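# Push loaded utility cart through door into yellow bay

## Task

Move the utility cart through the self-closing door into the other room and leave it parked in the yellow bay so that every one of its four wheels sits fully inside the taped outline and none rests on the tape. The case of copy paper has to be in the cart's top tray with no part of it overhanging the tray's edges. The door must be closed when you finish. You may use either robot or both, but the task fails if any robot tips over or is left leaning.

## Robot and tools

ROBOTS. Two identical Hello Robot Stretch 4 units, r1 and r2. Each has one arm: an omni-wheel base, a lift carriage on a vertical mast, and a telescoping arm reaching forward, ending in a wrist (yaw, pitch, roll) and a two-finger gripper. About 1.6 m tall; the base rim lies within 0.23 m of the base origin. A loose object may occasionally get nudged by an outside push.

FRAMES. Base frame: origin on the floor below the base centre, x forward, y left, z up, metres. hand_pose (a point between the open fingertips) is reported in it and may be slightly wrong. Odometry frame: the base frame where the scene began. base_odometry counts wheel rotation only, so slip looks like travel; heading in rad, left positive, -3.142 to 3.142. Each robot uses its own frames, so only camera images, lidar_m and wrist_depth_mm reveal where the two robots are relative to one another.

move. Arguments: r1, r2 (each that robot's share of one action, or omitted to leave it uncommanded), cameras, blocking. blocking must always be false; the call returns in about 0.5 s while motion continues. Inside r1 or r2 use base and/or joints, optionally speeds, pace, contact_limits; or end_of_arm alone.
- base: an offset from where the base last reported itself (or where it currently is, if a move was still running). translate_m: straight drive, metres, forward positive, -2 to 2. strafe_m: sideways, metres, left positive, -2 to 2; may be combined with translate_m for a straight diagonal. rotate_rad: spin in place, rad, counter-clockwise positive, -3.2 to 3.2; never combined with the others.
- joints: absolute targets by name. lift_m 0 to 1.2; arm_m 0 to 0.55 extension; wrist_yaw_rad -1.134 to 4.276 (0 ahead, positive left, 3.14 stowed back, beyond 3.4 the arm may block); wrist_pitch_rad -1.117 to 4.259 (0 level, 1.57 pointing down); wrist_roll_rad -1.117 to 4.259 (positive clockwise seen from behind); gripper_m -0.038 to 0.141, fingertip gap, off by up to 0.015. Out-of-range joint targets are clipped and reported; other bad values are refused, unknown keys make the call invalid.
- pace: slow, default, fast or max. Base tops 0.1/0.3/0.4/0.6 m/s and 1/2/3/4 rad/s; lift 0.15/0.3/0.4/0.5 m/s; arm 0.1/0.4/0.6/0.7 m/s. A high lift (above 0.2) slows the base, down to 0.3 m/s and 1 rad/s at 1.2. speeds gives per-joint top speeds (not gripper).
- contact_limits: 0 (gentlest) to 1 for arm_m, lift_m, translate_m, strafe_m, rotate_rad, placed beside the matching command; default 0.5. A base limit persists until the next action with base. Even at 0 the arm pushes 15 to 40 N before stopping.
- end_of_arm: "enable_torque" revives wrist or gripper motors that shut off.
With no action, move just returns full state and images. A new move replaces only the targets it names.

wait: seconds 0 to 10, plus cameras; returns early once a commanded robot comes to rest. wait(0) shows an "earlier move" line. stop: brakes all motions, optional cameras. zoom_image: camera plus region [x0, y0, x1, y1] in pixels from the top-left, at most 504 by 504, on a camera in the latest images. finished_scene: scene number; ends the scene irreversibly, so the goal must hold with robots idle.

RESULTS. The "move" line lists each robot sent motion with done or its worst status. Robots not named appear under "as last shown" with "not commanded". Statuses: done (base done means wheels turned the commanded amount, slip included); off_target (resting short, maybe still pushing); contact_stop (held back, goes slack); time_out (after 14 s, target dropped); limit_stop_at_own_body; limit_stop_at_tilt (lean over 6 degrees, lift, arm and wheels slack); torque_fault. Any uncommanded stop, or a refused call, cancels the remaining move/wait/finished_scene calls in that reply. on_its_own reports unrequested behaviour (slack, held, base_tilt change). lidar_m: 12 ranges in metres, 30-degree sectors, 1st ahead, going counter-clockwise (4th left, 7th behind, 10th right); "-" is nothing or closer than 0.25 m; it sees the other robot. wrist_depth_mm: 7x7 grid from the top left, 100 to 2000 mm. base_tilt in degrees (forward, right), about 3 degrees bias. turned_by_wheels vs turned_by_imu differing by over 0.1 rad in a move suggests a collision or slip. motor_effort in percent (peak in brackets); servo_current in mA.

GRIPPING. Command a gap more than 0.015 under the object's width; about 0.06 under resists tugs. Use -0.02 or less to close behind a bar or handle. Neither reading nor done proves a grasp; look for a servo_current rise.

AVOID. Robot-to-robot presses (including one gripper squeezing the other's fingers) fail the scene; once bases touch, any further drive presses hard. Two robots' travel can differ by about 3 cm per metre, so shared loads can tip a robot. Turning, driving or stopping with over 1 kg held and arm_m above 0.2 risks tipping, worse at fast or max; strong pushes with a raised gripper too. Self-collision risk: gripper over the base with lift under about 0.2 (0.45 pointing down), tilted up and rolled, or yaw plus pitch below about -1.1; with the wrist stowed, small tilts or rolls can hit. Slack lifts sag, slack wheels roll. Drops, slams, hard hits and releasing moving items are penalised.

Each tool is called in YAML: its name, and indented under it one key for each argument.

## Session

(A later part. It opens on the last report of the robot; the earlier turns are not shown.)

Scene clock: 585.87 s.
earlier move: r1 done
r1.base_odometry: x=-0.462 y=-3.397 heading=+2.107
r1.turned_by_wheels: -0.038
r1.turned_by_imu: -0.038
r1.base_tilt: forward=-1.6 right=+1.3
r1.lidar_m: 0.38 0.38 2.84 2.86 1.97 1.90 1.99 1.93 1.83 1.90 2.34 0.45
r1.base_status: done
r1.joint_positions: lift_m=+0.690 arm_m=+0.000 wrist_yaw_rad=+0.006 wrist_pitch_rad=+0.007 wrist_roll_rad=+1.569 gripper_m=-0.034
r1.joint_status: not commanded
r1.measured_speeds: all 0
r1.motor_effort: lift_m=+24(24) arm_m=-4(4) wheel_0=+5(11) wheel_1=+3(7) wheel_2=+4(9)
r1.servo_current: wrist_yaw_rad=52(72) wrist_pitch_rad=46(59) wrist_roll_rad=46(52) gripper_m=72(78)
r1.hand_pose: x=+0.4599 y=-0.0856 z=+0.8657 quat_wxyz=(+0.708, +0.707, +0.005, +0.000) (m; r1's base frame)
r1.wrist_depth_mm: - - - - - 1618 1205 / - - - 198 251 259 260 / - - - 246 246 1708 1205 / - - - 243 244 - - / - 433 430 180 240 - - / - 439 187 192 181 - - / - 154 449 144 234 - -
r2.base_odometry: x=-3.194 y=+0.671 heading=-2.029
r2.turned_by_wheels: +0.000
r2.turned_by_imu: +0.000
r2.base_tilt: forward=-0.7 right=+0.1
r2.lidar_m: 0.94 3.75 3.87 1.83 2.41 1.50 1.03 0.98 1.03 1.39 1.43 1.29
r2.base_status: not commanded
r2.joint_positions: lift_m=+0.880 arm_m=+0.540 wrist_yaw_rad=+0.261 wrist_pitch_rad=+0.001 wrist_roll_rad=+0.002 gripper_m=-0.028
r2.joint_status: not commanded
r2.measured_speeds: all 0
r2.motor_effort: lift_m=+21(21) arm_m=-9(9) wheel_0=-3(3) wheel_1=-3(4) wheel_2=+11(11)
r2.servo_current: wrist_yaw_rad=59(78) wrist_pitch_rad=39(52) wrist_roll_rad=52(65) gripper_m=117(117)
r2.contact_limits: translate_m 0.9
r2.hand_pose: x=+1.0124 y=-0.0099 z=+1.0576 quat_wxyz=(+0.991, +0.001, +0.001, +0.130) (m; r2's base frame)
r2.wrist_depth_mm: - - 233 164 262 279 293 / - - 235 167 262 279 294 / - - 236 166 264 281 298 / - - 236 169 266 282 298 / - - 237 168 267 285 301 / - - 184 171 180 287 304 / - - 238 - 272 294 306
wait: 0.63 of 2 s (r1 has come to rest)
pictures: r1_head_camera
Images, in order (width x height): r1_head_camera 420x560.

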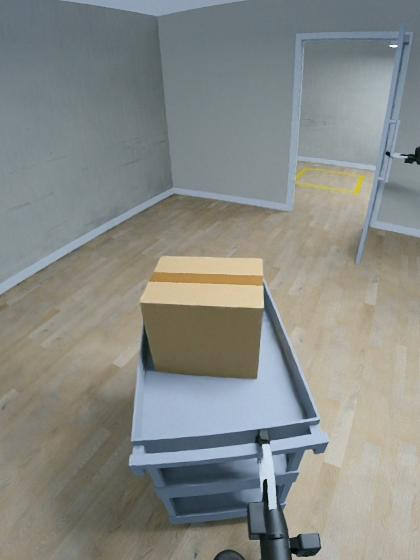

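move:
  blocking: false
  cameras: []
  r1: {"base":{"translate_m":-0.18,"strafe_m":0.13},"pace":"slow"}

wait:
  seconds: 5
  cameras: []

move:
  blocking: false
  cameras: []
  r1: {"base":{"rotate_rad":-0.15},"pace":"slow"}

wait:
  seconds: 3
  cameras: ["r1_head_camera"]

Scene clock: 617.27 s.
move: r1 moving
r1.base_odometry: x=-0.464 y=-3.410 heading=+2.107
r1.turned_by_wheels: +0.000
r1.turned_by_imu: +0.000
r1.base_tilt: forward=-1.6 right=+1.3
r1.lidar_m: 0.38 0.39 2.83 2.83 1.99 1.89 1.94 1.96 1.83 1.90 2.31 0.44
r1.base_status: translate_m moving; strafe_m moving
r1.joint_positions: lift_m=+0.690 arm_m=+0.000 wrist_yaw_rad=+0.003 wrist_pitch_rad=+0.007 wrist_roll_rad=+1.569 gripper_m=-0.034
r1.joint_status: not commanded
r1.measured_speeds: translate_m=-0.043 strafe_m=+0.031 rotate_rad=-0.001 lift_m=+0.000 arm_m=+0.000 wrist_yaw_rad=-0.015 wrist_pitch_rad=+0.000 wrist_roll_rad=+0.000
r1.motor_effort: lift_m=+24(24) arm_m=-4(4) wheel_0=-8(9) wheel_1=+3(5) wheel_2=+8(10)
r1.servo_current: wrist_yaw_rad=65(65) wrist_pitch_rad=52(52) wrist_roll_rad=78(78) gripper_m=72(85)
r1.hand_pose: x=+0.4596 y=-0.0866 z=+0.8657 quat_wxyz=(+0.708, +0.707, +0.003, -0.001) (m; r1's base frame)
r1.wrist_depth_mm: - - - - - 1661 1182 / - - - - 255 263 264 / - - - 250 249 1708 1205 / - - - 246 246 - - / - 436 436 239 241 - - / - 439 204 195 180 - - / - 154 445 143 233 133 -
r2: as last shown
r2.base_tilt: forward=-0.6 right=+0.1
r2.lidar_m: 0.98 3.75 3.87 1.86 2.47 1.50 1.04 0.99 1.04 1.42 1.45 1.27
r2.motor_effort: lift_m=+21(21) arm_m=-9(9) wheel_0=-2(3) wheel_1=-3(4) wheel_2=+11(12)
r2.servo_current: wrist_yaw_rad=72(85) wrist_pitch_rad=39(46) wrist_roll_rad=46(52) gripper_m=117(124)
r2.contact_limits: translate_m 0.9
r2.wrist_depth_mm: - - 233 164 260 277 294 / - - 235 167 263 279 294 / - - 236 166 264 281 297 / - - 236 170 265 282 297 / - - 238 168 267 285 301 / - - 183 171 180 286 304 / - - 238 - 272 293 306
pictures: none
No camera images: "cameras" was empty.

Scene clock: 620.20 s.
earlier move: r1 done
r1.base_odometry: x=-0.482 y=-3.618 heading=+2.107
r1.turned_by_wheels: +0.000
r1.turned_by_imu: -0.001
r1.base_tilt: forward=-1.6 right=+1.3
r1.lidar_m: 0.39 0.38 2.83 2.52 1.80 1.68 1.76 1.97 1.85 1.92 2.53 0.43
r1.base_status: done
r1.joint_positions: lift_m=+0.690 arm_m=+0.000 wrist_yaw_rad=-0.003 wrist_pitch_rad=+0.007 wrist_roll_rad=+1.569 gripper_m=-0.034
r1.joint_status: not commanded
r1.measured_speeds: all 0
r1.motor_effort: lift_m=+24(24) arm_m=-4(4) wheel_0=-6(13) wheel_1=+3(5) wheel_2=+0(10)
r1.servo_current: wrist_yaw_rad=52(72) wrist_pitch_rad=52(59) wrist_roll_rad=65(78) gripper_m=72(85)
r1.hand_pose: x=+0.4591 y=-0.0883 z=+0.8657 quat_wxyz=(+0.708, +0.707, +0.001, -0.003) (m; r1's base frame)
r1.wrist_depth_mm: - - - - - 1756 1205 / - - - - 237 246 248 / - - - 235 236 1708 - / - - 549 174 236 - - / - 430 433 173 234 - - / - 445 188 173 178 - - / - 151 455 132 231 138 -
r2.base_odometry: x=-3.194 y=+0.671 heading=-2.029
r2.turned_by_wheels: +0.000
r2.turned_by_imu: +0.000
r2.base_tilt: forward=-0.6 right=+0.0
r2.lidar_m: 0.95 3.74 3.87 1.92 2.57 1.50 1.05 0.98 1.02 1.40 1.46 1.28
r2.base_status: not commanded
r2.joint_positions: lift_m=+0.880 arm_m=+0.540 wrist_yaw_rad=+0.261 wrist_pitch_rad=+0.001 wrist_roll_rad=+0.002 gripper_m=-0.028
r2.joint_status: not commanded
r2.measured_speeds: all 0
r2.motor_effort: lift_m=+21(21) arm_m=-9(9) wheel_0=-2(3) wheel_1=-3(4) wheel_2=+11(12)
r2.servo_current: wrist_yaw_rad=72(85) wrist_pitch_rad=39(46) wrist_roll_rad=52(65) gripper_m=117(124)
r2.contact_limits: translate_m 0.9
r2.hand_pose: x=+1.0124 y=-0.0099 z=+1.0576 quat_wxyz=(+0.991, +0.001, +0.001, +0.130) (m; r2's base frame)
r2.wrist_depth_mm: - - 234 164 262 279 294 / - - 235 167 263 279 294 / - - 236 166 263 282 297 / - - 237 170 265 283 297 / - - 238 167 266 283 301 / - - 183 171 180 286 304 / - - 237 - 272 293 306
wait: 2.93 of 5 s (r1 has come to rest)
pictures: none
No camera images: "cameras" was empty.

Scene clock: 620.70 s.
move: r1 moving
r1.base_odometry: x=-0.482 y=-3.618 heading=+1.995
r1.turned_by_wheels: -0.111
r1.turned_by_imu: -0.111
r1.base_tilt: forward=-1.6 right=+1.3
r1.lidar_m: 0.38 0.40 2.84 2.84 1.85 1.68 1.71 2.05 1.86 1.89 2.33 0.44
r1.base_status: rotate_rad moving
r1.joint_positions: lift_m=+0.690 arm_m=+0.000 wrist_yaw_rad=+0.009 wrist_pitch_rad=+0.007 wrist_roll_rad=+1.569 gripper_m=-0.034
r1.joint_status: not commanded
r1.measured_speeds: translate_m=+0.000 strafe_m=-0.001 rotate_rad=-0.287 lift_m=+0.000 arm_m=+0.000 wrist_yaw_rad=+0.008 wrist_pitch_rad=+0.000 wrist_roll_rad=+0.000
r1.motor_effort: lift_m=+24(24) arm_m=-4(4) wheel_0=+8(11) wheel_1=+4(6) wheel_2=+10(10)
r1.servo_current: wrist_yaw_rad=65(78) wrist_pitch_rad=46(59) wrist_roll_rad=39(59) gripper_m=65(78)
r1.hand_pose: x=+0.4601 y=-0.0848 z=+0.8657 quat_wxyz=(+0.708, +0.707, +0.006, +0.001) (m; r1's base frame)
r1.wrist_depth_mm: - - - - - 1661 1205 / - - - - 245 252 253 / - - - 239 241 1618 - / - - - 238 238 - - / - 430 430 175 236 - - / - 436 433 194 182 - - / - 153 181 147 231 - -
r2: as last shown
r2.base_tilt: forward=-0.6 right=+0.1
r2.lidar_m: 0.95 3.74 3.87 1.92 2.60 1.50 1.02 0.97 1.05 1.38 1.46 1.28
r2.motor_effort: lift_m=+21(21) arm_m=-9(9) wheel_0=-3(3) wheel_1=-3(4) wheel_2=+11(11)
r2.servo_current: wrist_yaw_rad=78(78) wrist_pitch_rad=39(46) wrist_roll_rad=52(52) gripper_m=111(117)
r2.contact_limits: translate_m 0.9
r2.wrist_depth_mm: - - 234 164 262 278 293 / - - 235 167 263 279 293 / - - 236 166 262 279 297 / - - 236 170 264 283 297 / - - 238 168 268 285 301 / - - 184 171 180 286 303 / - - 238 - 272 296 306
pictures: none
No camera images: "cameras" was empty.

Scene clock: 621.43 s.
earlier move: r1 done
r1.base_odometry: x=-0.482 y=-3.618 heading=+1.957
r1.turned_by_wheels: -0.038
r1.turned_by_imu: -0.038
r1.base_tilt: forward=-1.6 right=+1.2
r1.lidar_m: 0.34 0.36 2.82 2.85 1.88 1.70 1.72 2.06 1.86 1.89 2.27 0.45
r1.base_status: done
r1.joint_positions: lift_m=+0.690 arm_m=+0.000 wrist_yaw_rad=+0.004 wrist_pitch_rad=+0.009 wrist_roll_rad=+1.569 gripper_m=-0.034
r1.joint_status: not commanded
r1.measured_speeds: all 0
r1.motor_effort: lift_m=+24(24) arm_m=+4(4) wheel_0=+5(12) wheel_1=+3(6) wheel_2=+1(11)
r1.servo_current: wrist_yaw_rad=59(78) wrist_pitch_rad=59(59) wrist_roll_rad=59(59) gripper_m=65(78)
r1.hand_pose: x=+0.4595 y=-0.0864 z=+0.8652 quat_wxyz=(+0.708, +0.707, +0.004, -0.002) (m; r1's base frame)
r1.wrist_depth_mm: - - - - - 1661 1160 / - - - - 256 1430 1118 / - - - 247 249 1499 402 / - - - 241 241 1576 - / - - 504 176 235 - - / - 421 427 188 183 - - / - 421 178 141 221 132 -
r2.base_odometry: x=-3.194 y=+0.671 heading=-2.029
r2.turned_by_wheels: +0.000
r2.turned_by_imu: +0.000
r2.base_tilt: forward=-0.6 right=+0.0
r2.lidar_m: 0.97 3.74 3.88 1.93 2.60 1.49 1.04 0.97 1.04 1.37 1.45 1.27
r2.base_status: not commanded
r2.joint_positions: lift_m=+0.880 arm_m=+0.540 wrist_yaw_rad=+0.261 wrist_pitch_rad=+0.001 wrist_roll_rad=+0.002 gripper_m=-0.028
r2.joint_status: not commanded
r2.measured_speeds: all 0
r2.motor_effort: lift_m=+21(21) arm_m=-9(9) wheel_0=-3(3) wheel_1=-3(4) wheel_2=+11(11)
r2.servo_current: wrist_yaw_rad=65(78) wrist_pitch_rad=39(46) wrist_roll_rad=46(59) gripper_m=111(124)
r2.contact_limits: translate_m 0.9
r2.hand_pose: x=+1.0124 y=-0.0099 z=+1.0576 quat_wxyz=(+0.991, +0.001, +0.001, +0.130) (m; r2's base frame)
r2.wrist_depth_mm: - - 234 164 262 278 291 / - - 235 166 263 281 294 / - - 236 165 264 279 298 / - - 236 170 265 283 297 / - - 237 168 268 285 303 / - - 184 171 179 287 304 / - - 238 - 272 293 306
wait: 0.73 of 3 s (r1 has come to rest)
pictures: r1_head_camera
Images, in order (width x height): r1_head_camera 420x560.

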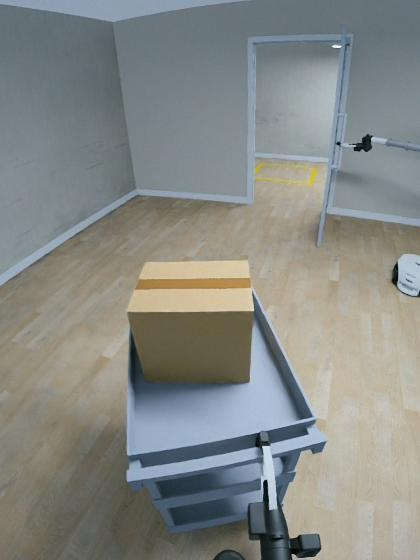

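move:
  blocking: false
  cameras: []
  r1: {"base":{"translate_m":-0.1,"strafe_m":0.22},"pace":"slow"}

wait:
  seconds: 6
  cameras: ["r1_head_camera"]

move:
  blocking: false
  cameras: []
  r1: {"base":{"rotate_rad":-0.12},"pace":"slow"}

wait:
  seconds: 3
  cameras: ["r1_head_camera"]

Scene clock: 638.57 s.
move: r1 moving
r1.base_odometry: x=-0.491 y=-3.627 heading=+1.957
r1.turned_by_wheels: +0.000
r1.turned_by_imu: +0.000
r1.base_tilt: forward=-1.5 right=+1.3
r1.lidar_m: 0.35 0.34 2.82 2.86 1.89 1.68 1.70 2.06 1.87 1.90 2.30 0.46
r1.base_status: translate_m moving; strafe_m moving
r1.joint_positions: lift_m=+0.690 arm_m=+0.000 wrist_yaw_rad=+0.003 wrist_pitch_rad=+0.010 wrist_roll_rad=+1.569 gripper_m=-0.034
r1.joint_status: not commanded
r1.measured_speeds: translate_m=-0.020 strafe_m=+0.044 rotate_rad=-0.002 lift_m=+0.000 arm_m=+0.000 wrist_yaw_rad=+0.000 wrist_pitch_rad=+0.001 wrist_roll_rad=+0.000
r1.motor_effort: lift_m=+24(24) arm_m=+0(4) wheel_0=-7(9) wheel_1=+5(7) wheel_2=+7(8)
r1.servo_current: wrist_yaw_rad=59(59) wrist_pitch_rad=59(65) wrist_roll_rad=39(65) gripper_m=59(65)
r1.hand_pose: x=+0.4595 y=-0.0867 z=+0.8648 quat_wxyz=(+0.708, +0.707, +0.004, -0.003) (m; r1's base frame)
r1.wrist_depth_mm: - - - - - 1661 1138 / - - - - 256 1464 1118 / - - - 247 250 1499 399 / - - - 240 242 1708 - / - - 512 177 236 - - / - 418 421 187 181 - - / - 421 181 143 222 132 -
r2: as last shown
r2.base_tilt: forward=-0.6 right=+0.1
r2.lidar_m: 0.92 3.76 3.87 1.93 2.62 1.51 1.07 0.99 1.02 1.37 1.45 1.29
r2.servo_current: wrist_yaw_rad=72(78) wrist_pitch_rad=39(46) wrist_roll_rad=52(52) gripper_m=117(124)
r2.contact_limits: translate_m 0.9
r2.wrist_depth_mm: - - 233 164 262 277 293 / - - 235 167 263 278 293 / - - 236 166 264 281 298 / - - 237 169 264 282 297 / - - 238 167 267 286 301 / - - 184 171 180 286 303 / - - 238 - 273 294 306
pictures: none
No camera images: "cameras" was empty.

Scene clock: 641.77 s.
earlier move: r1 done
r1.base_odometry: x=-0.648 y=-3.793 heading=+1.957
r1.turned_by_wheels: +0.000
r1.turned_by_imu: -0.001
r1.base_tilt: forward=-1.6 right=+1.3
r1.lidar_m: 0.40 0.43 2.64 2.70 1.71 1.51 1.52 1.87 2.02 2.03 2.49 0.43
r1.base_status: done
r1.joint_positions: lift_m=+0.690 arm_m=+0.000 wrist_yaw_rad=-0.006 wrist_pitch_rad=+0.010 wrist_roll_rad=+1.569 gripper_m=-0.034
r1.joint_status: not commanded
r1.measured_speeds: all 0
r1.motor_effort: lift_m=+24(24) arm_m=+4(4) wheel_0=-6(14) wheel_1=+1(7) wheel_2=-1(8)
r1.servo_current: wrist_yaw_rad=59(72) wrist_pitch_rad=59(72) wrist_roll_rad=39(65) gripper_m=59(72)
r1.hand_pose: x=+0.4587 y=-0.0891 z=+0.8648 quat_wxyz=(+0.708, +0.707, +0.002, -0.006) (m; r1's base frame)
r1.wrist_depth_mm: - - - - 221 229 1060 / - - - 220 223 1366 402 / - - - 223 224 - - / - 424 424 224 225 - - / - 433 433 226 228 - - / - 452 445 187 181 - - / - 469 181 141 232 133 -
r2.base_odometry: x=-3.194 y=+0.671 heading=-2.029
r2.turned_by_wheels: +0.000
r2.turned_by_imu: +0.000
r2.base_tilt: forward=-0.6 right=+0.0
r2.lidar_m: 0.97 3.77 3.85 2.04 4.35 1.47 1.05 0.98 1.02 1.38 1.45 1.27
r2.base_status: not commanded
r2.joint_positions: lift_m=+0.880 arm_m=+0.540 wrist_yaw_rad=+0.261 wrist_pitch_rad=+0.001 wrist_roll_rad=+0.002 gripper_m=-0.028
r2.joint_status: not commanded
r2.measured_speeds: all 0
r2.motor_effort: lift_m=+21(21) arm_m=-9(9) wheel_0=-3(3) wheel_1=-4(4) wheel_2=+11(11)
r2.servo_current: wrist_yaw_rad=65(85) wrist_pitch_rad=46(46) wrist_roll_rad=46(65) gripper_m=111(124)
r2.contact_limits: translate_m 0.9
r2.hand_pose: x=+1.0124 y=-0.0099 z=+1.0576 quat_wxyz=(+0.991, +0.001, +0.001, +0.130) (m; r2's base frame)
r2.wrist_depth_mm: - - 234 164 260 277 294 / - - 235 167 263 278 294 / - - 236 166 265 281 298 / - - 237 170 265 285 297 / - - 237 167 266 283 301 / - - 183 171 180 287 304 / - - 238 - 272 293 306
wait: 3.20 of 6 s (r1 has come to rest)
pictures: r1_head_camera
Images, in order (width x height): r1_head_camera 420x560.

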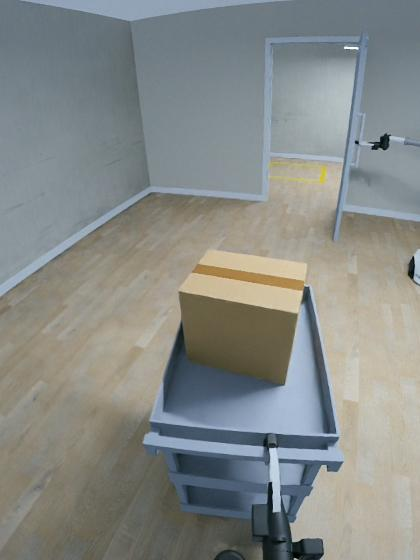

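Scene clock: 642.27 s.
move: r1 moving
r1.base_odometry: x=-0.648 y=-3.793 heading=+1.857
r1.turned_by_wheels: -0.100
r1.turned_by_imu: -0.100
r1.base_tilt: forward=-1.6 right=+1.3
r1.lidar_m: 0.38 0.40 2.66 2.67 1.79 1.52 1.54 1.75 2.05 2.04 2.35 0.42
r1.base_status: rotate_rad moving
r1.joint_positions: lift_m=+0.690 arm_m=+0.000 wrist_yaw_rad=+0.007 wrist_pitch_rad=+0.010 wrist_roll_rad=+1.569 gripper_m=-0.034
r1.joint_status: not commanded
r1.measured_speeds: translate_m=+0.001 strafe_m=-0.001 rotate_rad=-0.205 lift_m=+0.000 arm_m=+0.000 wrist_yaw_rad=+0.007 wrist_pitch_rad=+0.000 wrist_roll_rad=+0.000
r1.motor_effort: lift_m=+24(24) arm_m=-1(4) wheel_0=+10(11) wheel_1=+3(7) wheel_2=+9(9)
r1.servo_current: wrist_yaw_rad=52(59) wrist_pitch_rad=59(65) wrist_roll_rad=33(65) gripper_m=59(65)
r1.hand_pose: x=+0.4599 y=-0.0854 z=+0.8648 quat_wxyz=(+0.708, +0.707, +0.006, -0.001) (m; r1's base frame)
r1.wrist_depth_mm: - - - - - 1430 1118 / - - - - 226 246 249 / - - - 227 229 - - / - 484 466 168 229 - - / - 430 433 168 231 - - / - 445 442 188 183 - - / - 459 178 160 233 133 -
r2: as last shown
r2.base_tilt: forward=-0.6 right=+0.1
r2.lidar_m: 0.95 3.73 3.89 2.02 4.34 1.50 1.02 0.99 1.01 1.40 1.43 1.28
r2.motor_effort: lift_m=+21(21) arm_m=-9(10) wheel_0=-2(3) wheel_1=-4(4) wheel_2=+11(11)
r2.servo_current: wrist_yaw_rad=72(85) wrist_pitch_rad=39(46) wrist_roll_rad=52(52) gripper_m=117(117)
r2.contact_limits: translate_m 0.9
r2.wrist_depth_mm: - - 233 164 262 279 293 / - - 235 167 263 281 294 / - - 236 165 264 279 298 / - - 237 169 265 285 297 / - - 238 168 267 285 301 / - - 183 172 179 287 301 / - - 238 - 272 294 306
pictures: none
No camera images: "cameras" was empty.

Scene clock: 642.80 s.
earlier move: r1 done
r1.base_odometry: x=-0.648 y=-3.794 heading=+1.838
r1.turned_by_wheels: -0.019
r1.turned_by_imu: -0.019
r1.base_tilt: forward=-1.6 right=+1.3
r1.lidar_m: 0.38 0.41 2.66 2.64 1.84 1.53 1.52 1.75 2.06 2.02 2.29 0.44
r1.base_status: done
r1.joint_positions: lift_m=+0.690 arm_m=+0.000 wrist_yaw_rad=+0.006 wrist_pitch_rad=+0.010 wrist_roll_rad=+1.569 gripper_m=-0.034
r1.joint_status: not commanded
r1.measured_speeds: all 0
r1.motor_effort: lift_m=+24(24) arm_m=-4(4) wheel_0=+4(11) wheel_1=+2(7) wheel_2=+3(9)
r1.servo_current: wrist_yaw_rad=65(78) wrist_pitch_rad=59(65) wrist_roll_rad=52(72) gripper_m=59(65)
r1.hand_pose: x=+0.4598 y=-0.0858 z=+0.8648 quat_wxyz=(+0.708, +0.707, +0.006, -0.002) (m; r1's base frame)
r1.wrist_depth_mm: - - - - - 1499 1182 / - - - - 235 244 248 / - - - 233 235 1537 - / - - 569 172 233 - - / - 424 430 229 232 - - / - 436 433 188 183 - - / - 445 178 140 229 132 -
r2.base_odometry: x=-3.194 y=+0.671 heading=-2.029
r2.turned_by_wheels: +0.000
r2.turned_by_imu: +0.000
r2.base_tilt: forward=-0.6 right=+0.0
r2.lidar_m: 0.96 3.75 3.89 2.01 4.34 1.48 1.04 0.98 1.05 1.39 1.45 1.30
r2.base_status: not commanded
r2.joint_positions: lift_m=+0.880 arm_m=+0.540 wrist_yaw_rad=+0.261 wrist_pitch_rad=+0.001 wrist_roll_rad=+0.002 gripper_m=-0.028
r2.joint_status: not commanded
r2.measured_speeds: all 0
r2.motor_effort: lift_m=+21(21) arm_m=-9(10) wheel_0=-2(3) wheel_1=-4(4) wheel_2=+11(11)
r2.servo_current: wrist_yaw_rad=72(85) wrist_pitch_rad=39(46) wrist_roll_rad=39(59) gripper_m=111(117)
r2.contact_limits: translate_m 0.9
r2.hand_pose: x=+1.0124 y=-0.0099 z=+1.0576 quat_wxyz=(+0.991, +0.001, +0.001, +0.130) (m; r2's base frame)
r2.wrist_depth_mm: - - 234 164 260 278 293 / - - 235 167 263 278 293 / - - 236 166 264 281 297 / - - 237 170 265 283 297 / - - 237 168 267 283 301 / - - 183 171 180 287 304 / - - 237 - 272 294 303
wait: 0.53 of 3 s (r1 has come to rest)
pictures: r1_head_camera
Images, in order (width x height): r1_head_camera 420x560.

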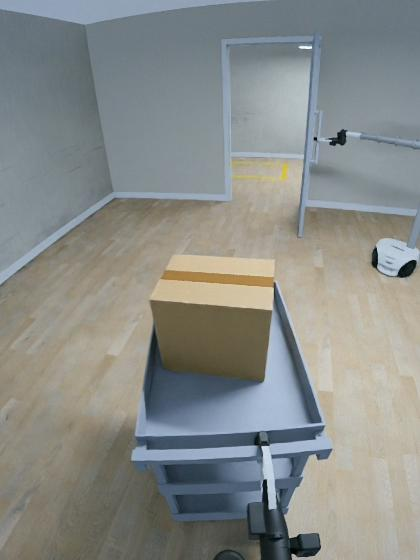

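move:
  blocking: false
  cameras: []
  r1: {"base":{"translate_m":-0.25,"strafe_m":0.08},"pace":"slow"}

wait:
  seconds: 6
  cameras: []

move:
  blocking: false
  cameras: []
  r1: {"base":{"rotate_rad":-0.13},"pace":"slow"}

wait:
  seconds: 3
  cameras: ["r1_head_camera"]

Scene clock: 656.80 s.
move: r1 moving
r1.base_odometry: x=-0.649 y=-3.806 heading=+1.838
r1.turned_by_wheels: +0.000
r1.turned_by_imu: +0.000
r1.base_tilt: forward=-1.6 right=+1.3
r1.lidar_m: 0.38 0.40 2.67 2.65 1.81 1.54 1.51 1.74 2.03 2.02 2.33 0.44
r1.base_status: translate_m moving; strafe_m moving
r1.joint_positions: lift_m=+0.690 arm_m=+0.000 wrist_yaw_rad=+0.006 wrist_pitch_rad=+0.010 wrist_roll_rad=+1.569 gripper_m=-0.034
r1.joint_status: not commanded
r1.measured_speeds: translate_m=-0.047 strafe_m=+0.015 rotate_rad=+0.001 lift_m=+0.000 arm_m=+0.000 wrist_yaw_rad=+0.000 wrist_pitch_rad=+0.000 wrist_roll_rad=+0.000
r1.motor_effort: lift_m=+24(24) arm_m=-3(4) wheel_0=-2(6) wheel_1=-3(4) wheel_2=+11(11)
r1.servo_current: wrist_yaw_rad=59(72) wrist_pitch_rad=59(65) wrist_roll_rad=46(59) gripper_m=59(72)
r1.hand_pose: x=+0.4598 y=-0.0858 z=+0.8648 quat_wxyz=(+0.708, +0.707, +0.006, -0.002) (m; r1's base frame)
r1.wrist_depth_mm: - - - - - 1537 1138 / - - - - 234 243 246 / - - - 231 232 1576 - / - - 539 170 233 - - / - 427 433 230 231 - - / - 439 436 189 182 - - / - 442 178 160 230 133 -
r2: as last shown
r2.lidar_m: 0.96 3.76 3.85 2.05 4.35 1.50 1.05 0.97 1.03 1.40 1.44 1.28
r2.motor_effort: lift_m=+21(21) arm_m=-9(9) wheel_0=-3(3) wheel_1=-3(4) wheel_2=+11(11)
r2.servo_current: wrist_yaw_rad=72(72) wrist_pitch_rad=39(46) wrist_roll_rad=39(59) gripper_m=111(117)
r2.contact_limits: translate_m 0.9
r2.wrist_depth_mm: - - 234 164 262 279 293 / - - 235 167 264 281 293 / - - 235 166 264 281 297 / - - 236 169 265 283 298 / - - 237 167 268 285 300 / - - 184 171 180 287 304 / - - 237 - 271 294 304
pictures: none
No camera images: "cameras" was empty.

Scene clock: 660.17 s.
earlier move: r1 done
r1.base_odometry: x=-0.660 y=-4.056 heading=+1.838
r1.turned_by_wheels: +0.000
r1.turned_by_imu: +0.001
r1.base_tilt: forward=-1.6 right=+1.3
r1.lidar_m: 0.40 0.42 2.63 2.66 1.51 1.25 1.26 1.48 2.06 2.07 2.36 0.42
r1.base_status: done
r1.joint_positions: lift_m=+0.690 arm_m=+0.000 wrist_yaw_rad=+0.006 wrist_pitch_rad=+0.010 wrist_roll_rad=+1.569 gripper_m=-0.034
r1.joint_status: not commanded
r1.measured_speeds: all 0
r1.motor_effort: lift_m=+24(24) arm_m=-3(4) wheel_0=-1(6) wheel_1=-2(7) wheel_2=+7(13)
r1.servo_current: wrist_yaw_rad=52(85) wrist_pitch_rad=59(65) wrist_roll_rad=59(65) gripper_m=65(72)
r1.hand_pose: x=+0.4598 y=-0.0858 z=+0.8648 quat_wxyz=(+0.708, +0.707, +0.006, -0.002) (m; r1's base frame)
r1.wrist_depth_mm: - - - - - 220 223 / - - - - 214 232 233 / - - - 217 220 - - / - 421 421 160 224 - - / - 436 439 165 228 - - / - 466 459 189 183 - - / - 484 178 161 236 133 -
r2.base_odometry: x=-3.194 y=+0.671 heading=-2.029
r2.turned_by_wheels: +0.000
r2.turned_by_imu: +0.000
r2.base_tilt: forward=-0.7 right=+0.1
r2.lidar_m: 0.92 3.75 3.84 2.20 3.18 1.51 1.05 0.95 1.03 1.38 1.44 1.29
r2.base_status: not commanded
r2.joint_positions: lift_m=+0.880 arm_m=+0.540 wrist_yaw_rad=+0.261 wrist_pitch_rad=+0.001 wrist_roll_rad=+0.002 gripper_m=-0.028
r2.joint_status: not commanded
r2.measured_speeds: all 0
r2.motor_effort: lift_m=+21(21) arm_m=-9(9) wheel_0=-3(3) wheel_1=-3(4) wheel_2=+11(11)
r2.servo_current: wrist_yaw_rad=65(85) wrist_pitch_rad=39(46) wrist_roll_rad=52(65) gripper_m=117(124)
r2.contact_limits: translate_m 0.9
r2.hand_pose: x=+1.0124 y=-0.0099 z=+1.0576 quat_wxyz=(+0.991, +0.001, +0.001, +0.130) (m; r2's base frame)
r2.wrist_depth_mm: - - 234 165 262 277 294 / - - 236 167 263 281 294 / - - 236 166 264 281 300 / - - 236 170 265 283 298 / - - 238 168 267 283 301 / - - 185 172 180 287 303 / - - 238 - 272 294 306
wait: 3.37 of 6 s (r1 has come to rest)
pictures: none
No camera images: "cameras" was empty.

Scene clock: 660.67 s.
move: r1 moving
r1.base_odometry: x=-0.660 y=-4.056 heading=+1.733
r1.turned_by_wheels: -0.105
r1.turned_by_imu: -0.105
r1.base_tilt: forward=-1.6 right=+1.3
r1.lidar_m: 0.38 0.40 2.67 2.63 1.65 1.27 1.25 1.37 2.09 2.06 2.23 0.42
r1.base_status: rotate_rad moving
r1.joint_positions: lift_m=+0.690 arm_m=+0.000 wrist_yaw_rad=+0.008 wrist_pitch_rad=+0.010 wrist_roll_rad=+1.569 gripper_m=-0.034
r1.joint_status: not commanded
r1.measured_speeds: translate_m=-0.001 strafe_m=+0.001 rotate_rad=-0.241 lift_m=+0.000 arm_m=+0.000 wrist_yaw_rad=+0.000 wrist_pitch_rad=+0.000 wrist_roll_rad=+0.000
r1.motor_effort: lift_m=+24(24) arm_m=-4(4) wheel_0=+9(12) wheel_1=+4(6) wheel_2=+10(12)
r1.servo_current: wrist_yaw_rad=52(78) wrist_pitch_rad=59(65) wrist_roll_rad=33(52) gripper_m=65(65)
r1.hand_pose: x=+0.4600 y=-0.0851 z=+0.8648 quat_wxyz=(+0.708, +0.707, +0.006, -0.001) (m; r1's base frame)
r1.wrist_depth_mm: - - - - - 1576 1182 / - - - - 232 241 250 / - - - 231 231 1618 - / - - 574 170 231 - - / - 427 430 169 232 - - / - 442 436 189 183 - - / - 452 178 160 231 133 -
r2: as last shown
r2.base_tilt: forward=-0.6 right=+0.1
r2.lidar_m: 0.93 3.74 3.86 2.25 3.19 1.49 1.02 1.00 1.02 1.40 1.43 1.28
r2.motor_effort: lift_m=+21(21) arm_m=-9(9) wheel_0=-2(3) wheel_1=-3(4) wheel_2=+11(11)
r2.servo_current: wrist_yaw_rad=59(85) wrist_pitch_rad=46(46) wrist_roll_rad=39(52) gripper_m=124(124)
r2.contact_limits: translate_m 0.9
r2.wrist_depth_mm: - - 234 164 262 279 291 / - - 234 167 263 279 294 / - - 236 166 263 281 298 / - - 236 170 265 282 297 / - - 238 167 267 285 301 / - - 184 171 180 286 303 / - - 237 - 273 293 307
pictures: none
No camera images: "cameras" was empty.

Scene clock: 661.17 s.
earlier move: r1 done
r1.base_odometry: x=-0.660 y=-4.056 heading=+1.709
r1.turned_by_wheels: -0.024
r1.turned_by_imu: -0.024
r1.base_tilt: forward=-1.6 right=+1.3
r1.lidar_m: 0.38 0.38 2.69 2.65 1.69 1.28 1.26 1.37 2.05 2.06 2.19 0.42
r1.base_status: done
r1.joint_positions: lift_m=+0.690 arm_m=+0.000 wrist_yaw_rad=+0.003 wrist_pitch_rad=+0.010 wrist_roll_rad=+1.569 gripper_m=-0.034
r1.joint_status: not commanded
r1.measured_speeds: all 0
r1.motor_effort: lift_m=+24(24) arm_m=+3(4) wheel_0=+4(12) wheel_1=+3(6) wheel_2=+1(12)
r1.servo_current: wrist_yaw_rad=33(78) wrist_pitch_rad=59(65) wrist_roll_rad=52(65) gripper_m=59(65)
r1.hand_pose: x=+0.4595 y=-0.0867 z=+0.8648 quat_wxyz=(+0.708, +0.707, +0.004, -0.003) (m; r1's base frame)
r1.wrist_depth_mm: - - - - - 1661 1160 / - - - - 244 253 256 / - - - 237 240 1576 462 / - - - 235 236 - - / - 462 427 231 233 - - / - 427 427 189 182 - - / - 430 178 140 226 133 -
r2.base_odometry: x=-3.194 y=+0.671 heading=-2.029
r2.turned_by_wheels: +0.000
r2.turned_by_imu: +0.000
r2.base_tilt: forward=-0.7 right=+0.0
r2.lidar_m: 0.95 3.74 3.87 2.20 3.21 1.47 1.07 0.97 1.03 1.38 1.45 1.32
r2.base_status: not commanded
r2.joint_positions: lift_m=+0.880 arm_m=+0.540 wrist_yaw_rad=+0.261 wrist_pitch_rad=+0.001 wrist_roll_rad=+0.002 gripper_m=-0.028
r2.joint_status: not commanded
r2.measured_speeds: all 0
r2.motor_effort: lift_m=+21(21) arm_m=-9(9) wheel_0=-3(3) wheel_1=-3(4) wheel_2=+11(11)
r2.servo_current: wrist_yaw_rad=72(85) wrist_pitch_rad=39(46) wrist_roll_rad=46(52) gripper_m=124(124)
r2.contact_limits: translate_m 0.9
r2.hand_pose: x=+1.0124 y=-0.0099 z=+1.0576 quat_wxyz=(+0.991, +0.001, +0.001, +0.130) (m; r2's base frame)
r2.wrist_depth_mm: - - 234 164 260 279 293 / - - 234 167 263 279 294 / - - 236 166 263 281 298 / - - 237 170 265 283 297 / - - 238 167 268 285 301 / - - 183 171 181 286 303 / - - 237 - 272 293 307
wait: 0.50 of 3 s (r1 has come to rest)
pictures: r1_head_camera
Images, in order (width x height): r1_head_camera 420x560.

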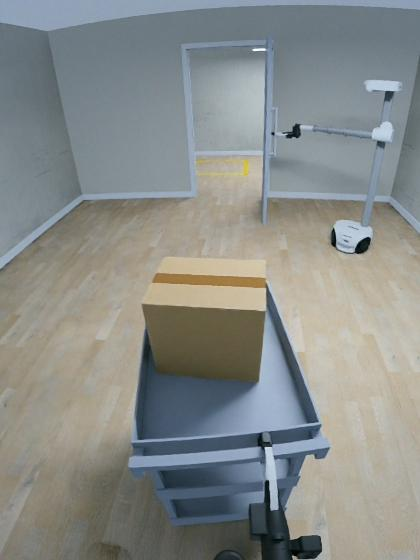

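zoom_image:
  camera: "r1_head_camera"
  region: [170, 130, 290, 250]

Scaled by 4.200 from the camera's 420x560 image, which has a finer 600x800 frame.

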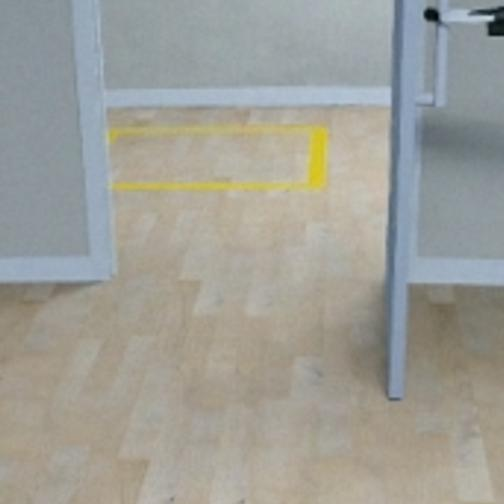

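move:
  blocking: false
  cameras: []
  r1: {"base":{"translate_m":-0.02,"strafe_m":0.08},"pace":"slow"}

wait:
  seconds: 3
  cameras: []

move:
  blocking: false
  cameras: []
  r1: {"base":{"rotate_rad":-0.065},"pace":"slow"}

wait:
  seconds: 2
  cameras: ["r1_head_camera"]

move:
  blocking: false
  cameras: []
  r1: {"base":{"translate_m":0.4},"pace":"slow"}

wait:
  seconds: 6
  cameras: ["r1_head_camera"]

Scene clock: 694.00 s.
move: r1 moving
r1.base_odometry: x=-0.672 y=-4.060 heading=+1.709
r1.turned_by_wheels: +0.000
r1.turned_by_imu: +0.000
r1.base_tilt: forward=-1.5 right=+1.3
r1.lidar_m: 0.38 0.37 2.67 2.64 1.66 1.27 1.24 1.39 2.04 2.07 2.21 0.43
r1.base_status: translate_m moving; strafe_m moving
r1.joint_positions: lift_m=+0.690 arm_m=+0.000 wrist_yaw_rad=+0.003 wrist_pitch_rad=+0.010 wrist_roll_rad=+1.569 gripper_m=-0.034
r1.joint_status: not commanded
r1.measured_speeds: translate_m=-0.012 strafe_m=+0.049 rotate_rad=-0.002 lift_m=+0.000 arm_m=+0.000 wrist_yaw_rad=+0.000 wrist_pitch_rad=+0.000 wrist_roll_rad=+0.000
r1.motor_effort: lift_m=+24(24) arm_m=+1(4) wheel_0=-8(9) wheel_1=+6(8) wheel_2=+5(7)
r1.servo_current: wrist_yaw_rad=52(65) wrist_pitch_rad=59(65) wrist_roll_rad=33(65) gripper_m=59(65)
r1.hand_pose: x=+0.4595 y=-0.0867 z=+0.8648 quat_wxyz=(+0.708, +0.707, +0.004, -0.003) (m; r1's base frame)
r1.wrist_depth_mm: - - - - - 1618 1138 / - - - - 246 255 258 / - - - 239 242 1618 1160 / - - - 236 237 - - / - 421 427 231 234 - - / - 427 424 189 181 - - / - 430 180 160 225 133 -
r2: as last shown
r2.base_tilt: forward=-0.6 right=+0.0
r2.lidar_m: 0.94 3.75 3.86 2.20 3.19 1.50 1.05 0.97 1.03 1.41 1.44 1.30
r2.servo_current: wrist_yaw_rad=72(78) wrist_pitch_rad=39(46) wrist_roll_rad=46(59) gripper_m=117(117)
r2.contact_limits: translate_m 0.9
r2.wrist_depth_mm: - - 234 165 262 278 293 / - - 233 167 263 279 294 / - - 236 166 264 281 297 / - - 237 169 265 283 298 / - - 238 168 266 283 303 / - - 183 171 180 287 303 / - - 238 - 273 293 306
pictures: none
No camera images: "cameras" was empty.

Scene clock: 695.57 s.
earlier move: r1 done
r1.base_odometry: x=-0.736 y=-4.086 heading=+1.708
r1.turned_by_wheels: -0.001
r1.turned_by_imu: -0.001
r1.base_tilt: forward=-1.6 right=+1.3
r1.lidar_m: 0.38 0.38 2.62 2.57 1.63 1.26 1.22 1.33 2.01 2.13 2.29 0.41
r1.base_status: done
r1.joint_positions: lift_m=+0.690 arm_m=+0.000 wrist_yaw_rad=-0.005 wrist_pitch_rad=+0.010 wrist_roll_rad=+1.569 gripper_m=-0.034
r1.joint_status: not commanded
r1.measured_speeds: all 0
r1.motor_effort: lift_m=+24(24) arm_m=-3(4) wheel_0=-8(14) wheel_1=+2(8) wheel_2=-4(7)
r1.servo_current: wrist_yaw_rad=46(72) wrist_pitch_rad=65(72) wrist_roll_rad=65(65) gripper_m=59(72)
r1.hand_pose: x=+0.4589 y=-0.0888 z=+0.8648 quat_wxyz=(+0.708, +0.707, +0.002, -0.005) (m; r1's base frame)
r1.wrist_depth_mm: - - - 175 - 1661 1182 / - - - - 236 246 246 / - - - 232 234 1661 - / - - 621 231 232 - - / - 424 427 229 231 - - / - 436 430 187 180 - - / - 439 181 140 229 133 -
r2.base_odometry: x=-3.194 y=+0.671 heading=-2.029
r2.turned_by_wheels: +0.000
r2.turned_by_imu: +0.000
r2.base_tilt: forward=-0.7 right=+0.0
r2.lidar_m: 0.95 3.74 3.86 2.23 4.35 1.51 1.05 0.98 1.04 1.38 1.44 1.30
r2.base_status: not commanded
r2.joint_positions: lift_m=+0.880 arm_m=+0.540 wrist_yaw_rad=+0.261 wrist_pitch_rad=+0.001 wrist_roll_rad=+0.002 gripper_m=-0.028
r2.joint_status: not commanded
r2.measured_speeds: all 0
r2.motor_effort: lift_m=+21(21) arm_m=-9(9) wheel_0=-2(3) wheel_1=-3(4) wheel_2=+11(11)
r2.servo_current: wrist_yaw_rad=72(78) wrist_pitch_rad=39(46) wrist_roll_rad=39(59) gripper_m=117(124)
r2.contact_limits: translate_m 0.9
r2.hand_pose: x=+1.0124 y=-0.0099 z=+1.0576 quat_wxyz=(+0.991, +0.001, +0.001, +0.130) (m; r2's base frame)
r2.wrist_depth_mm: - - 233 164 263 279 294 / - - 235 167 263 281 294 / - - 236 165 264 282 297 / - - 238 169 265 285 298 / - - 238 167 267 285 303 / - - 183 171 180 287 303 / - - 238 - 272 294 306
wait: 1.57 of 3 s (r1 has come to rest)
pictures: none
No camera images: "cameras" was empty.

Scene clock: 696.07 s.
move: r1 moving
r1.base_odometry: x=-0.736 y=-4.086 heading=+1.644
r1.turned_by_wheels: -0.064
r1.turned_by_imu: -0.064
r1.base_tilt: forward=-1.6 right=+1.3
r1.lidar_m: 0.39 0.37 2.65 2.56 1.75 1.30 1.24 1.30 1.88 2.13 2.22 0.44
r1.base_status: rotate_rad moving
r1.joint_positions: lift_m=+0.690 arm_m=+0.000 wrist_yaw_rad=+0.001 wrist_pitch_rad=+0.010 wrist_roll_rad=+1.569 gripper_m=-0.034
r1.joint_status: not commanded
r1.measured_speeds: translate_m=+0.000 strafe_m=+0.000 rotate_rad=-0.026 lift_m=+0.000 arm_m=+0.000 wrist_yaw_rad=+0.018 wrist_pitch_rad=+0.000 wrist_roll_rad=+0.000
r1.motor_effort: lift_m=+24(24) arm_m=-1(4) wheel_0=+5(7) wheel_1=+2(5) wheel_2=+5(5)
r1.servo_current: wrist_yaw_rad=46(65) wrist_pitch_rad=65(65) wrist_roll_rad=52(72) gripper_m=59(65)
r1.hand_pose: x=+0.4594 y=-0.0870 z=+0.8648 quat_wxyz=(+0.708, +0.707, +0.004, -0.003) (m; r1's base frame)
r1.wrist_depth_mm: - - - - - 1661 1182 / - - - - 236 246 248 / - - - 232 236 1708 - / - - - 172 235 - - / - 424 427 231 231 - - / - 433 433 189 183 - - / - 445 178 141 229 132 -
r2: as last shown
r2.base_tilt: forward=-0.6 right=+0.0
r2.lidar_m: 0.95 3.76 3.86 2.21 4.35 1.49 1.05 0.99 1.03 1.38 1.44 1.28
r2.motor_effort: lift_m=+21(21) arm_m=-9(9) wheel_0=-3(3) wheel_1=-3(4) wheel_2=+11(11)
r2.servo_current: wrist_yaw_rad=59(72) wrist_pitch_rad=33(46) wrist_roll_rad=52(59) gripper_m=124(124)
r2.contact_limits: translate_m 0.9
r2.wrist_depth_mm: - - 233 164 262 278 294 / - - 235 167 263 279 294 / - - 236 166 264 281 298 / - - 237 170 265 283 297 / - - 238 168 267 285 301 / - - 184 171 180 287 303 / - - 238 - 272 293 306
pictures: none
No camera images: "cameras" was empty.

Scene clock: 696.37 s.
earlier move: r1 done
r1.base_odometry: x=-0.736 y=-4.086 heading=+1.644
r1.turned_by_wheels: +0.000
r1.turned_by_imu: +0.000
r1.base_tilt: forward=-1.6 right=+1.2
r1.lidar_m: 0.35 0.40 2.65 2.56 1.71 1.29 1.24 1.31 1.87 2.13 2.19 0.44
r1.base_status: done
r1.joint_positions: lift_m=+0.690 arm_m=+0.000 wrist_yaw_rad=+0.002 wrist_pitch_rad=+0.010 wrist_roll_rad=+1.569 gripper_m=-0.034
r1.joint_status: not commanded
r1.measured_speeds: all 0
r1.motor_effort: lift_m=+24(24) arm_m=+1(4) wheel_0=+7(8) wheel_1=+4(5) wheel_2=+5(5)
r1.servo_current: wrist_yaw_rad=52(65) wrist_pitch_rad=59(65) wrist_roll_rad=59(72) gripper_m=59(65)
r1.hand_pose: x=+0.4594 y=-0.0869 z=+0.8648 quat_wxyz=(+0.708, +0.707, +0.004, -0.003) (m; r1's base frame)
r1.wrist_depth_mm: - - - - - 1618 1138 / - - - - 237 247 247 / - - - 233 235 1661 - / - - - 172 234 - - / - 427 427 230 231 - - / - 433 430 188 182 - - / - 442 178 141 228 133 -
r2.base_odometry: x=-3.194 y=+0.671 heading=-2.029
r2.turned_by_wheels: +0.000
r2.turned_by_imu: +0.000
r2.base_tilt: forward=-0.6 right=+0.1
r2.lidar_m: 0.95 3.74 3.89 2.24 4.34 1.48 1.07 0.99 1.02 1.39 1.45 1.28
r2.base_status: not commanded
r2.joint_positions: lift_m=+0.880 arm_m=+0.540 wrist_yaw_rad=+0.261 wrist_pitch_rad=+0.001 wrist_roll_rad=+0.002 gripper_m=-0.028
r2.joint_status: not commanded
r2.measured_speeds: all 0
r2.motor_effort: lift_m=+21(21) arm_m=-9(9) wheel_0=-2(3) wheel_1=-3(4) wheel_2=+11(11)
r2.servo_current: wrist_yaw_rad=72(72) wrist_pitch_rad=33(46) wrist_roll_rad=52(59) gripper_m=124(124)
r2.contact_limits: translate_m 0.9
r2.hand_pose: x=+1.0124 y=-0.0099 z=+1.0576 quat_wxyz=(+0.991, +0.001, +0.001, +0.130) (m; r2's base frame)
r2.wrist_depth_mm: - - 234 164 260 278 293 / - - 236 167 264 281 294 / - - 236 166 264 281 297 / - - 237 170 265 285 298 / - - 237 167 268 285 301 / - - 184 171 180 286 304 / - - 239 - 272 294 307
wait: 0.30 of 2 s (r1 has come to rest)
pictures: r1_head_camera
Images, in order (width x height): r1_head_camera 420x560.

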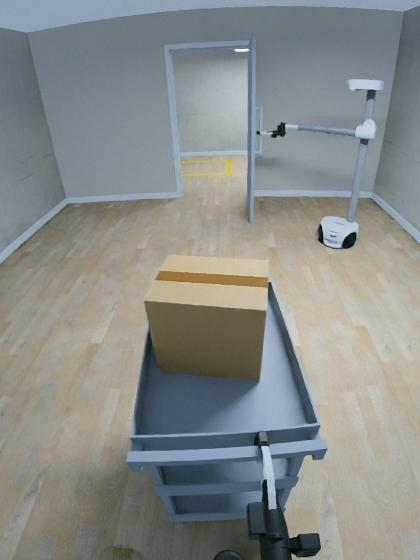

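Scene clock: 696.87 s.
move: r1 moving
r1.base_odometry: x=-0.737 y=-4.074 heading=+1.644
r1.turned_by_wheels: +0.000
r1.turned_by_imu: +0.000
r1.base_tilt: forward=-1.6 right=+1.3
r1.lidar_m: 0.38 0.36 2.65 2.56 1.75 1.28 1.25 1.31 1.88 2.13 2.24 0.42
r1.base_status: translate_m moving
r1.joint_positions: lift_m=+0.690 arm_m=+0.000 wrist_yaw_rad=+0.002 wrist_pitch_rad=+0.010 wrist_roll_rad=+1.569 gripper_m=-0.034
r1.joint_status: not commanded
r1.measured_speeds: translate_m=+0.049 strafe_m=+0.000 rotate_rad=+0.001 lift_m=+0.000 arm_m=+0.000 wrist_yaw_rad=+0.000 wrist_pitch_rad=+0.000 wrist_roll_rad=+0.000
r1.motor_effort: lift_m=+24(24) arm_m=+4(4) wheel_0=+5(9) wheel_1=+5(8) wheel_2=-6(7)
r1.servo_current: wrist_yaw_rad=46(52) wrist_pitch_rad=59(65) wrist_roll_rad=46(59) gripper_m=52(65)
r1.hand_pose: x=+0.4594 y=-0.0869 z=+0.8648 quat_wxyz=(+0.708, +0.707, +0.004, -0.003) (m; r1's base frame)
r1.wrist_depth_mm: - - - - - 1708 1160 / - - - - 239 249 250 / - - - 235 236 1618 - / - - - 173 234 - - / - 424 427 230 232 - - / - 427 430 188 182 - - / - 436 178 140 227 133 -
r2: as last shown
r2.base_tilt: forward=-0.7 right=+0.0
r2.lidar_m: 0.94 3.75 3.86 2.24 4.34 1.48 1.04 0.98 1.03 1.42 1.45 1.28
r2.servo_current: wrist_yaw_rad=65(72) wrist_pitch_rad=39(46) wrist_roll_rad=52(59) gripper_m=117(124)
r2.contact_limits: translate_m 0.9
r2.wrist_depth_mm: - - 234 165 260 279 293 / - - 236 167 262 279 296 / - - 236 167 263 279 298 / - - 237 169 265 283 297 / - - 238 168 267 285 300 / - - 183 171 179 287 303 / - - 239 - 272 291 306
pictures: none
No camera images: "cameras" was empty.

Scene clock: 701.63 s.
earlier move: r1 done
r1.base_odometry: x=-0.765 y=-3.688 heading=+1.644
r1.turned_by_wheels: +0.000
r1.turned_by_imu: -0.001
r1.base_tilt: forward=-1.6 right=+1.3
r1.lidar_m: 0.35 0.34 2.65 2.54 2.27 1.71 1.63 1.72 2.22 2.15 2.23 0.45
r1.base_status: done
r1.joint_positions: lift_m=+0.690 arm_m=+0.000 wrist_yaw_rad=-0.003 wrist_pitch_rad=+0.010 wrist_roll_rad=+1.569 gripper_m=-0.034
r1.joint_status: not commanded
r1.measured_speeds: all 0
r1.motor_effort: lift_m=+24(24) arm_m=+4(4) wheel_0=+3(10) wheel_1=+3(8) wheel_2=-4(12)
r1.servo_current: wrist_yaw_rad=39(78) wrist_pitch_rad=52(72) wrist_roll_rad=59(72) gripper_m=52(72)
r1.hand_pose: x=+0.4590 y=-0.0882 z=+0.8648 quat_wxyz=(+0.708, +0.707, +0.003, -0.004) (m; r1's base frame)
r1.wrist_depth_mm: - - - - - 1661 1182 / - - - - 270 1464 1138 / - - - 255 256 1464 1138 / - - - 250 246 1708 - / - - - 234 237 - - / - 415 421 188 182 - - / - 413 178 141 219 132 -
r2.base_odometry: x=-3.194 y=+0.671 heading=-2.029
r2.turned_by_wheels: +0.000
r2.turned_by_imu: +0.001
r2.base_tilt: forward=-0.6 right=+0.1
r2.lidar_m: 0.93 3.74 3.86 1.99 4.35 1.48 1.04 0.98 1.02 1.40 1.44 1.28
r2.base_status: not commanded
r2.joint_positions: lift_m=+0.880 arm_m=+0.540 wrist_yaw_rad=+0.261 wrist_pitch_rad=+0.001 wrist_roll_rad=+0.002 gripper_m=-0.028
r2.joint_status: not commanded
r2.measured_speeds: all 0
r2.motor_effort: lift_m=+21(21) arm_m=-9(9) wheel_0=-3(3) wheel_1=-4(4) wheel_2=+11(12)
r2.servo_current: wrist_yaw_rad=72(85) wrist_pitch_rad=46(52) wrist_roll_rad=39(59) gripper_m=117(124)
r2.contact_limits: translate_m 0.9
r2.hand_pose: x=+1.0124 y=-0.0099 z=+1.0576 quat_wxyz=(+0.991, +0.001, +0.001, +0.130) (m; r2's base frame)
r2.wrist_depth_mm: - - 233 164 260 278 293 / - - 234 167 263 279 296 / - - 236 166 264 281 298 / - - 236 169 265 283 300 / - - 238 168 266 285 300 / - - 184 171 180 286 303 / - - 238 - 271 293 304
wait: 4.77 of 6 s (r1 has come to rest)
pictures: r1_head_camera
Images, in order (width x height): r1_head_camera 420x560.

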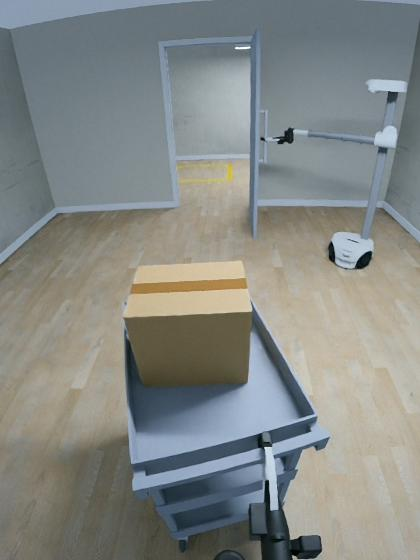

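move:
  blocking: false
  cameras: []
  r1: {"joints":{"gripper_m":0.08}}

wait:
  seconds: 3
  cameras: []

move:
  blocking: false
  cameras: []
  r1: {"base":{"translate_m":-0.02,"strafe_m":0.12},"pace":"slow"}

wait:
  seconds: 4
  cameras: ["r1_head_camera","r1_wrist_camera"]

Scene clock: 715.50 s.
move: r1 moving
r1.base_odometry: x=-0.765 y=-3.688 heading=+1.644
r1.turned_by_wheels: +0.000
r1.turned_by_imu: +0.000
r1.base_tilt: forward=-1.6 right=+1.2
r1.lidar_m: 0.33 0.34 2.68 2.56 2.29 1.68 1.62 1.72 2.20 2.14 2.23 0.46
r1.base_status: not commanded
r1.joint_positions: lift_m=+0.690 arm_m=+0.000 wrist_yaw_rad=-0.003 wrist_pitch_rad=+0.010 wrist_roll_rad=+1.569 gripper_m=-0.009
r1.joint_status: gripper_m moving
r1.measured_speeds: all 0
r1.motor_effort: lift_m=+24(24) arm_m=+4(4) wheel_0=+3(4) wheel_1=+3(3) wheel_2=-4(4)
r1.servo_current: wrist_yaw_rad=46(72) wrist_pitch_rad=59(65) wrist_roll_rad=52(65) gripper_m=72(72)
r1.hand_pose: x=+0.4590 y=-0.0882 z=+0.8648 quat_wxyz=(+0.708, +0.707, +0.003, -0.004) (m; r1's base frame)
r1.wrist_depth_mm: - - - - - 1618 1182 / - - - - 278 1576 1160 / - - - - 263 294 300 / - - - 254 252 1756 - / - - - 237 240 - - / - 418 421 178 185 - - / - 410 181 134 221 124 -
r2: as last shown
r2.turned_by_imu: +0.000
r2.base_tilt: forward=-0.7 right=+0.1
r2.lidar_m: 0.96 3.75 3.87 1.97 4.35 1.48 1.05 0.98 1.01 1.38 1.44 1.27
r2.motor_effort: lift_m=+21(21) arm_m=-9(9) wheel_0=-3(3) wheel_1=-4(4) wheel_2=+11(11)
r2.servo_current: wrist_yaw_rad=59(78) wrist_pitch_rad=39(46) wrist_roll_rad=46(65) gripper_m=117(124)
r2.contact_limits: translate_m 0.9
r2.wrist_depth_mm: - - 233 164 260 277 291 / - - 235 167 263 279 293 / - - 236 166 264 279 297 / - - 237 169 265 282 298 / - - 237 167 267 283 300 / - - 183 171 180 287 303 / - - 238 - 272 294 306
pictures: none
No camera images: "cameras" was empty.

Scene clock: 716.83 s.
earlier move: r1 done
r1.base_odometry: x=-0.765 y=-3.688 heading=+1.644
r1.turned_by_wheels: +0.000
r1.turned_by_imu: +0.000
r1.base_tilt: forward=-1.6 right=+1.3
r1.lidar_m: 0.33 0.35 2.68 2.53 2.26 1.69 1.62 1.71 2.22 2.15 2.23 0.45
r1.base_status: not commanded
r1.joint_positions: lift_m=+0.690 arm_m=+0.000 wrist_yaw_rad=-0.003 wrist_pitch_rad=+0.010 wrist_roll_rad=+1.569 gripper_m=+0.080
r1.joint_status: all done
r1.measured_speeds: all 0
r1.motor_effort: lift_m=+24(24) arm_m=+4(4) wheel_0=+3(4) wheel_1=+3(4) wheel_2=-4(4)
r1.servo_current: wrist_yaw_rad=46(72) wrist_pitch_rad=65(65) wrist_roll_rad=52(65) gripper_m=39(91)
r1.hand_pose: x=+0.4590 y=-0.0882 z=+0.8648 quat_wxyz=(+0.708, +0.707, +0.003, -0.004) (m; r1's base frame)
r1.wrist_depth_mm: - - - - - 1618 1182 / - - - 224 - 1576 1205 / - - - - 278 290 297 / - - - 262 260 1708 - / - - - 249 248 - - / - 421 427 182 189 - - / - 415 170 165 226 - -
r2.base_odometry: x=-3.194 y=+0.671 heading=-2.029
r2.turned_by_wheels: +0.000
r2.turned_by_imu: +0.000
r2.base_tilt: forward=-0.6 right=+0.0
r2.lidar_m: 0.93 3.76 3.88 1.96 4.35 1.50 1.05 0.98 1.03 1.41 1.45 1.28
r2.base_status: not commanded
r2.joint_positions: lift_m=+0.880 arm_m=+0.540 wrist_yaw_rad=+0.261 wrist_pitch_rad=+0.001 wrist_roll_rad=+0.002 gripper_m=-0.028
r2.joint_status: not commanded
r2.measured_speeds: all 0
r2.motor_effort: lift_m=+21(21) arm_m=-9(9) wheel_0=-3(3) wheel_1=-4(4) wheel_2=+11(11)
r2.servo_current: wrist_yaw_rad=78(85) wrist_pitch_rad=39(46) wrist_roll_rad=46(65) gripper_m=117(124)
r2.contact_limits: translate_m 0.9
r2.hand_pose: x=+1.0124 y=-0.0099 z=+1.0576 quat_wxyz=(+0.991, +0.001, +0.001, +0.130) (m; r2's base frame)
r2.wrist_depth_mm: - - 234 164 262 278 293 / - - 236 167 263 279 296 / - - 236 166 264 281 297 / - - 237 170 265 285 298 / - - 238 168 267 285 301 / - - 183 171 180 287 303 / - - 238 - 271 294 306
wait: 1.33 of 3 s (r1 has come to rest)
pictures: none
No camera images: "cameras" was empty.

Scene clock: 717.33 s.
move: r1 moving
r1.base_odometry: x=-0.778 y=-3.691 heading=+1.644
r1.turned_by_wheels: +0.000
r1.turned_by_imu: +0.000
r1.base_tilt: forward=-1.6 right=+1.3
r1.lidar_m: 0.35 0.34 2.68 2.53 2.27 1.70 1.62 1.74 2.25 2.16 2.27 0.47
r1.base_status: translate_m moving; strafe_m moving
r1.joint_positions: lift_m=+0.690 arm_m=+0.000 wrist_yaw_rad=-0.004 wrist_pitch_rad=+0.002 wrist_roll_rad=+1.569 gripper_m=+0.080
r1.joint_status: not commanded
r1.measured_speeds: translate_m=-0.007 strafe_m=+0.049 rotate_rad=+0.010 lift_m=+0.000 arm_m=+0.000 wrist_yaw_rad=+0.000 wrist_pitch_rad=+0.000 wrist_roll_rad=+0.000
r1.motor_effort: lift_m=+21(24) arm_m=+4(4) wheel_0=-8(9) wheel_1=+6(6) wheel_2=-2(3)
r1.servo_current: wrist_yaw_rad=39(65) wrist_pitch_rad=39(65) wrist_roll_rad=46(65) gripper_m=46(52)
r1.hand_pose: x=+0.4589 y=-0.0885 z=+0.8674 quat_wxyz=(+0.708, +0.707, +0.000, -0.002) (m; r1's base frame)
r1.wrist_depth_mm: - - - - - 1808 1255 / - - - - 286 1661 1255 / - - - - 278 294 296 / - - - - 260 1808 1366 / - - - - 248 - - / - 430 211 183 192 - - / - 424 427 142 228 - -
r2: as last shown
r2.base_tilt: forward=-0.7 right=+0.1
r2.lidar_m: 0.96 3.73 3.87 1.94 4.34 1.49 1.05 0.99 1.02 1.40 1.44 1.28
r2.motor_effort: lift_m=+21(21) arm_m=-9(9) wheel_0=-3(3) wheel_1=-3(4) wheel_2=+11(11)
r2.servo_current: wrist_yaw_rad=65(85) wrist_pitch_rad=39(46) wrist_roll_rad=46(52) gripper_m=117(117)
r2.contact_limits: translate_m 0.9
r2.wrist_depth_mm: - - 233 164 260 278 293 / - - 235 167 263 279 294 / - - 236 166 264 282 297 / - - 236 169 266 283 298 / - - 238 167 267 285 300 / - - 183 171 180 286 303 / - - 238 - 272 293 306
pictures: none
No camera images: "cameras" was empty.

Scene clock: 719.27 s.
earlier move: r1 done
r1.base_odometry: x=-0.883 y=-3.716 heading=+1.643
r1.turned_by_wheels: -0.001
r1.turned_by_imu: -0.001
r1.base_tilt: forward=-1.6 right=+1.3
r1.lidar_m: 0.35 3.41 2.50 2.43 2.25 1.67 1.59 1.70 2.35 2.25 2.38 0.47
r1.base_status: done
r1.joint_positions: lift_m=+0.690 arm_m=+0.000 wrist_yaw_rad=-0.007 wrist_pitch_rad=+0.002 wrist_roll_rad=+1.569 gripper_m=+0.080
r1.joint_status: not commanded
r1.measured_speeds: all 0
r1.motor_effort: lift_m=+21(24) arm_m=+4(4) wheel_0=-7(12) wheel_1=+1(7) wheel_2=-4(6)
r1.servo_current: wrist_yaw_rad=65(78) wrist_pitch_rad=39(65) wrist_roll_rad=46(78) gripper_m=46(52)
r1.hand_pose: x=+0.4586 y=-0.0895 z=+0.8674 quat_wxyz=(+0.708, +0.707, -0.002, -0.003) (m; r1's base frame)
r1.wrist_depth_mm: - - - - 322 332 342 / - - - - 296 1756 1308 / - - - - 276 1921 - / - - 469 462 262 - - / - 459 462 462 248 - - / - 455 211 182 192 - - / - 439 442 138 229 - -
r2.base_odometry: x=-3.194 y=+0.671 heading=-2.029
r2.turned_by_wheels: +0.000
r2.turned_by_imu: +0.000
r2.base_tilt: forward=-0.6 right=+0.1
r2.lidar_m: 0.96 3.74 3.88 1.95 4.35 1.51 1.03 0.96 1.04 1.39 1.44 1.30
r2.base_status: not commanded
r2.joint_positions: lift_m=+0.880 arm_m=+0.540 wrist_yaw_rad=+0.261 wrist_pitch_rad=+0.001 wrist_roll_rad=+0.002 gripper_m=-0.028
r2.joint_status: not commanded
r2.measured_speeds: all 0
r2.motor_effort: lift_m=+21(21) arm_m=-9(9) wheel_0=-2(3) wheel_1=-3(4) wheel_2=+11(11)
r2.servo_current: wrist_yaw_rad=72(85) wrist_pitch_rad=39(46) wrist_roll_rad=46(59) gripper_m=111(124)
r2.contact_limits: translate_m 0.9
r2.hand_pose: x=+1.0124 y=-0.0099 z=+1.0576 quat_wxyz=(+0.991, +0.001, +0.001, +0.130) (m; r2's base frame)
r2.wrist_depth_mm: - - 233 164 262 278 293 / - - 234 167 264 279 293 / - - 236 166 264 281 298 / - - 236 170 265 282 298 / - - 237 167 267 286 301 / - - 184 172 180 287 306 / - - 238 - 271 293 306
wait: 1.93 of 4 s (r1 has come to rest)
pictures: r1_head_camera, r1_wrist_camera
Images, in order (width x height): r1_head_camera 420x560, r1_wrist_camera 616x392.

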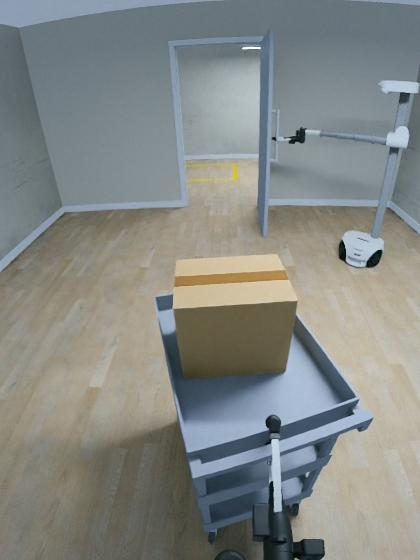

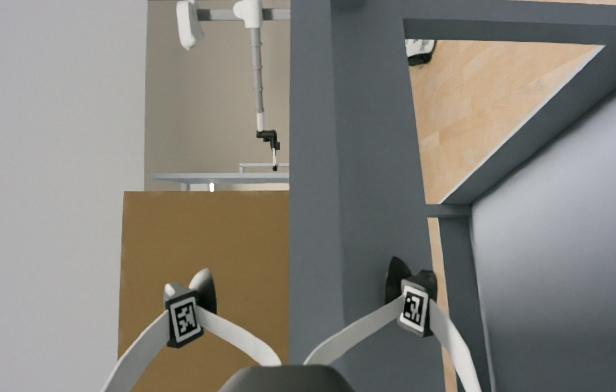

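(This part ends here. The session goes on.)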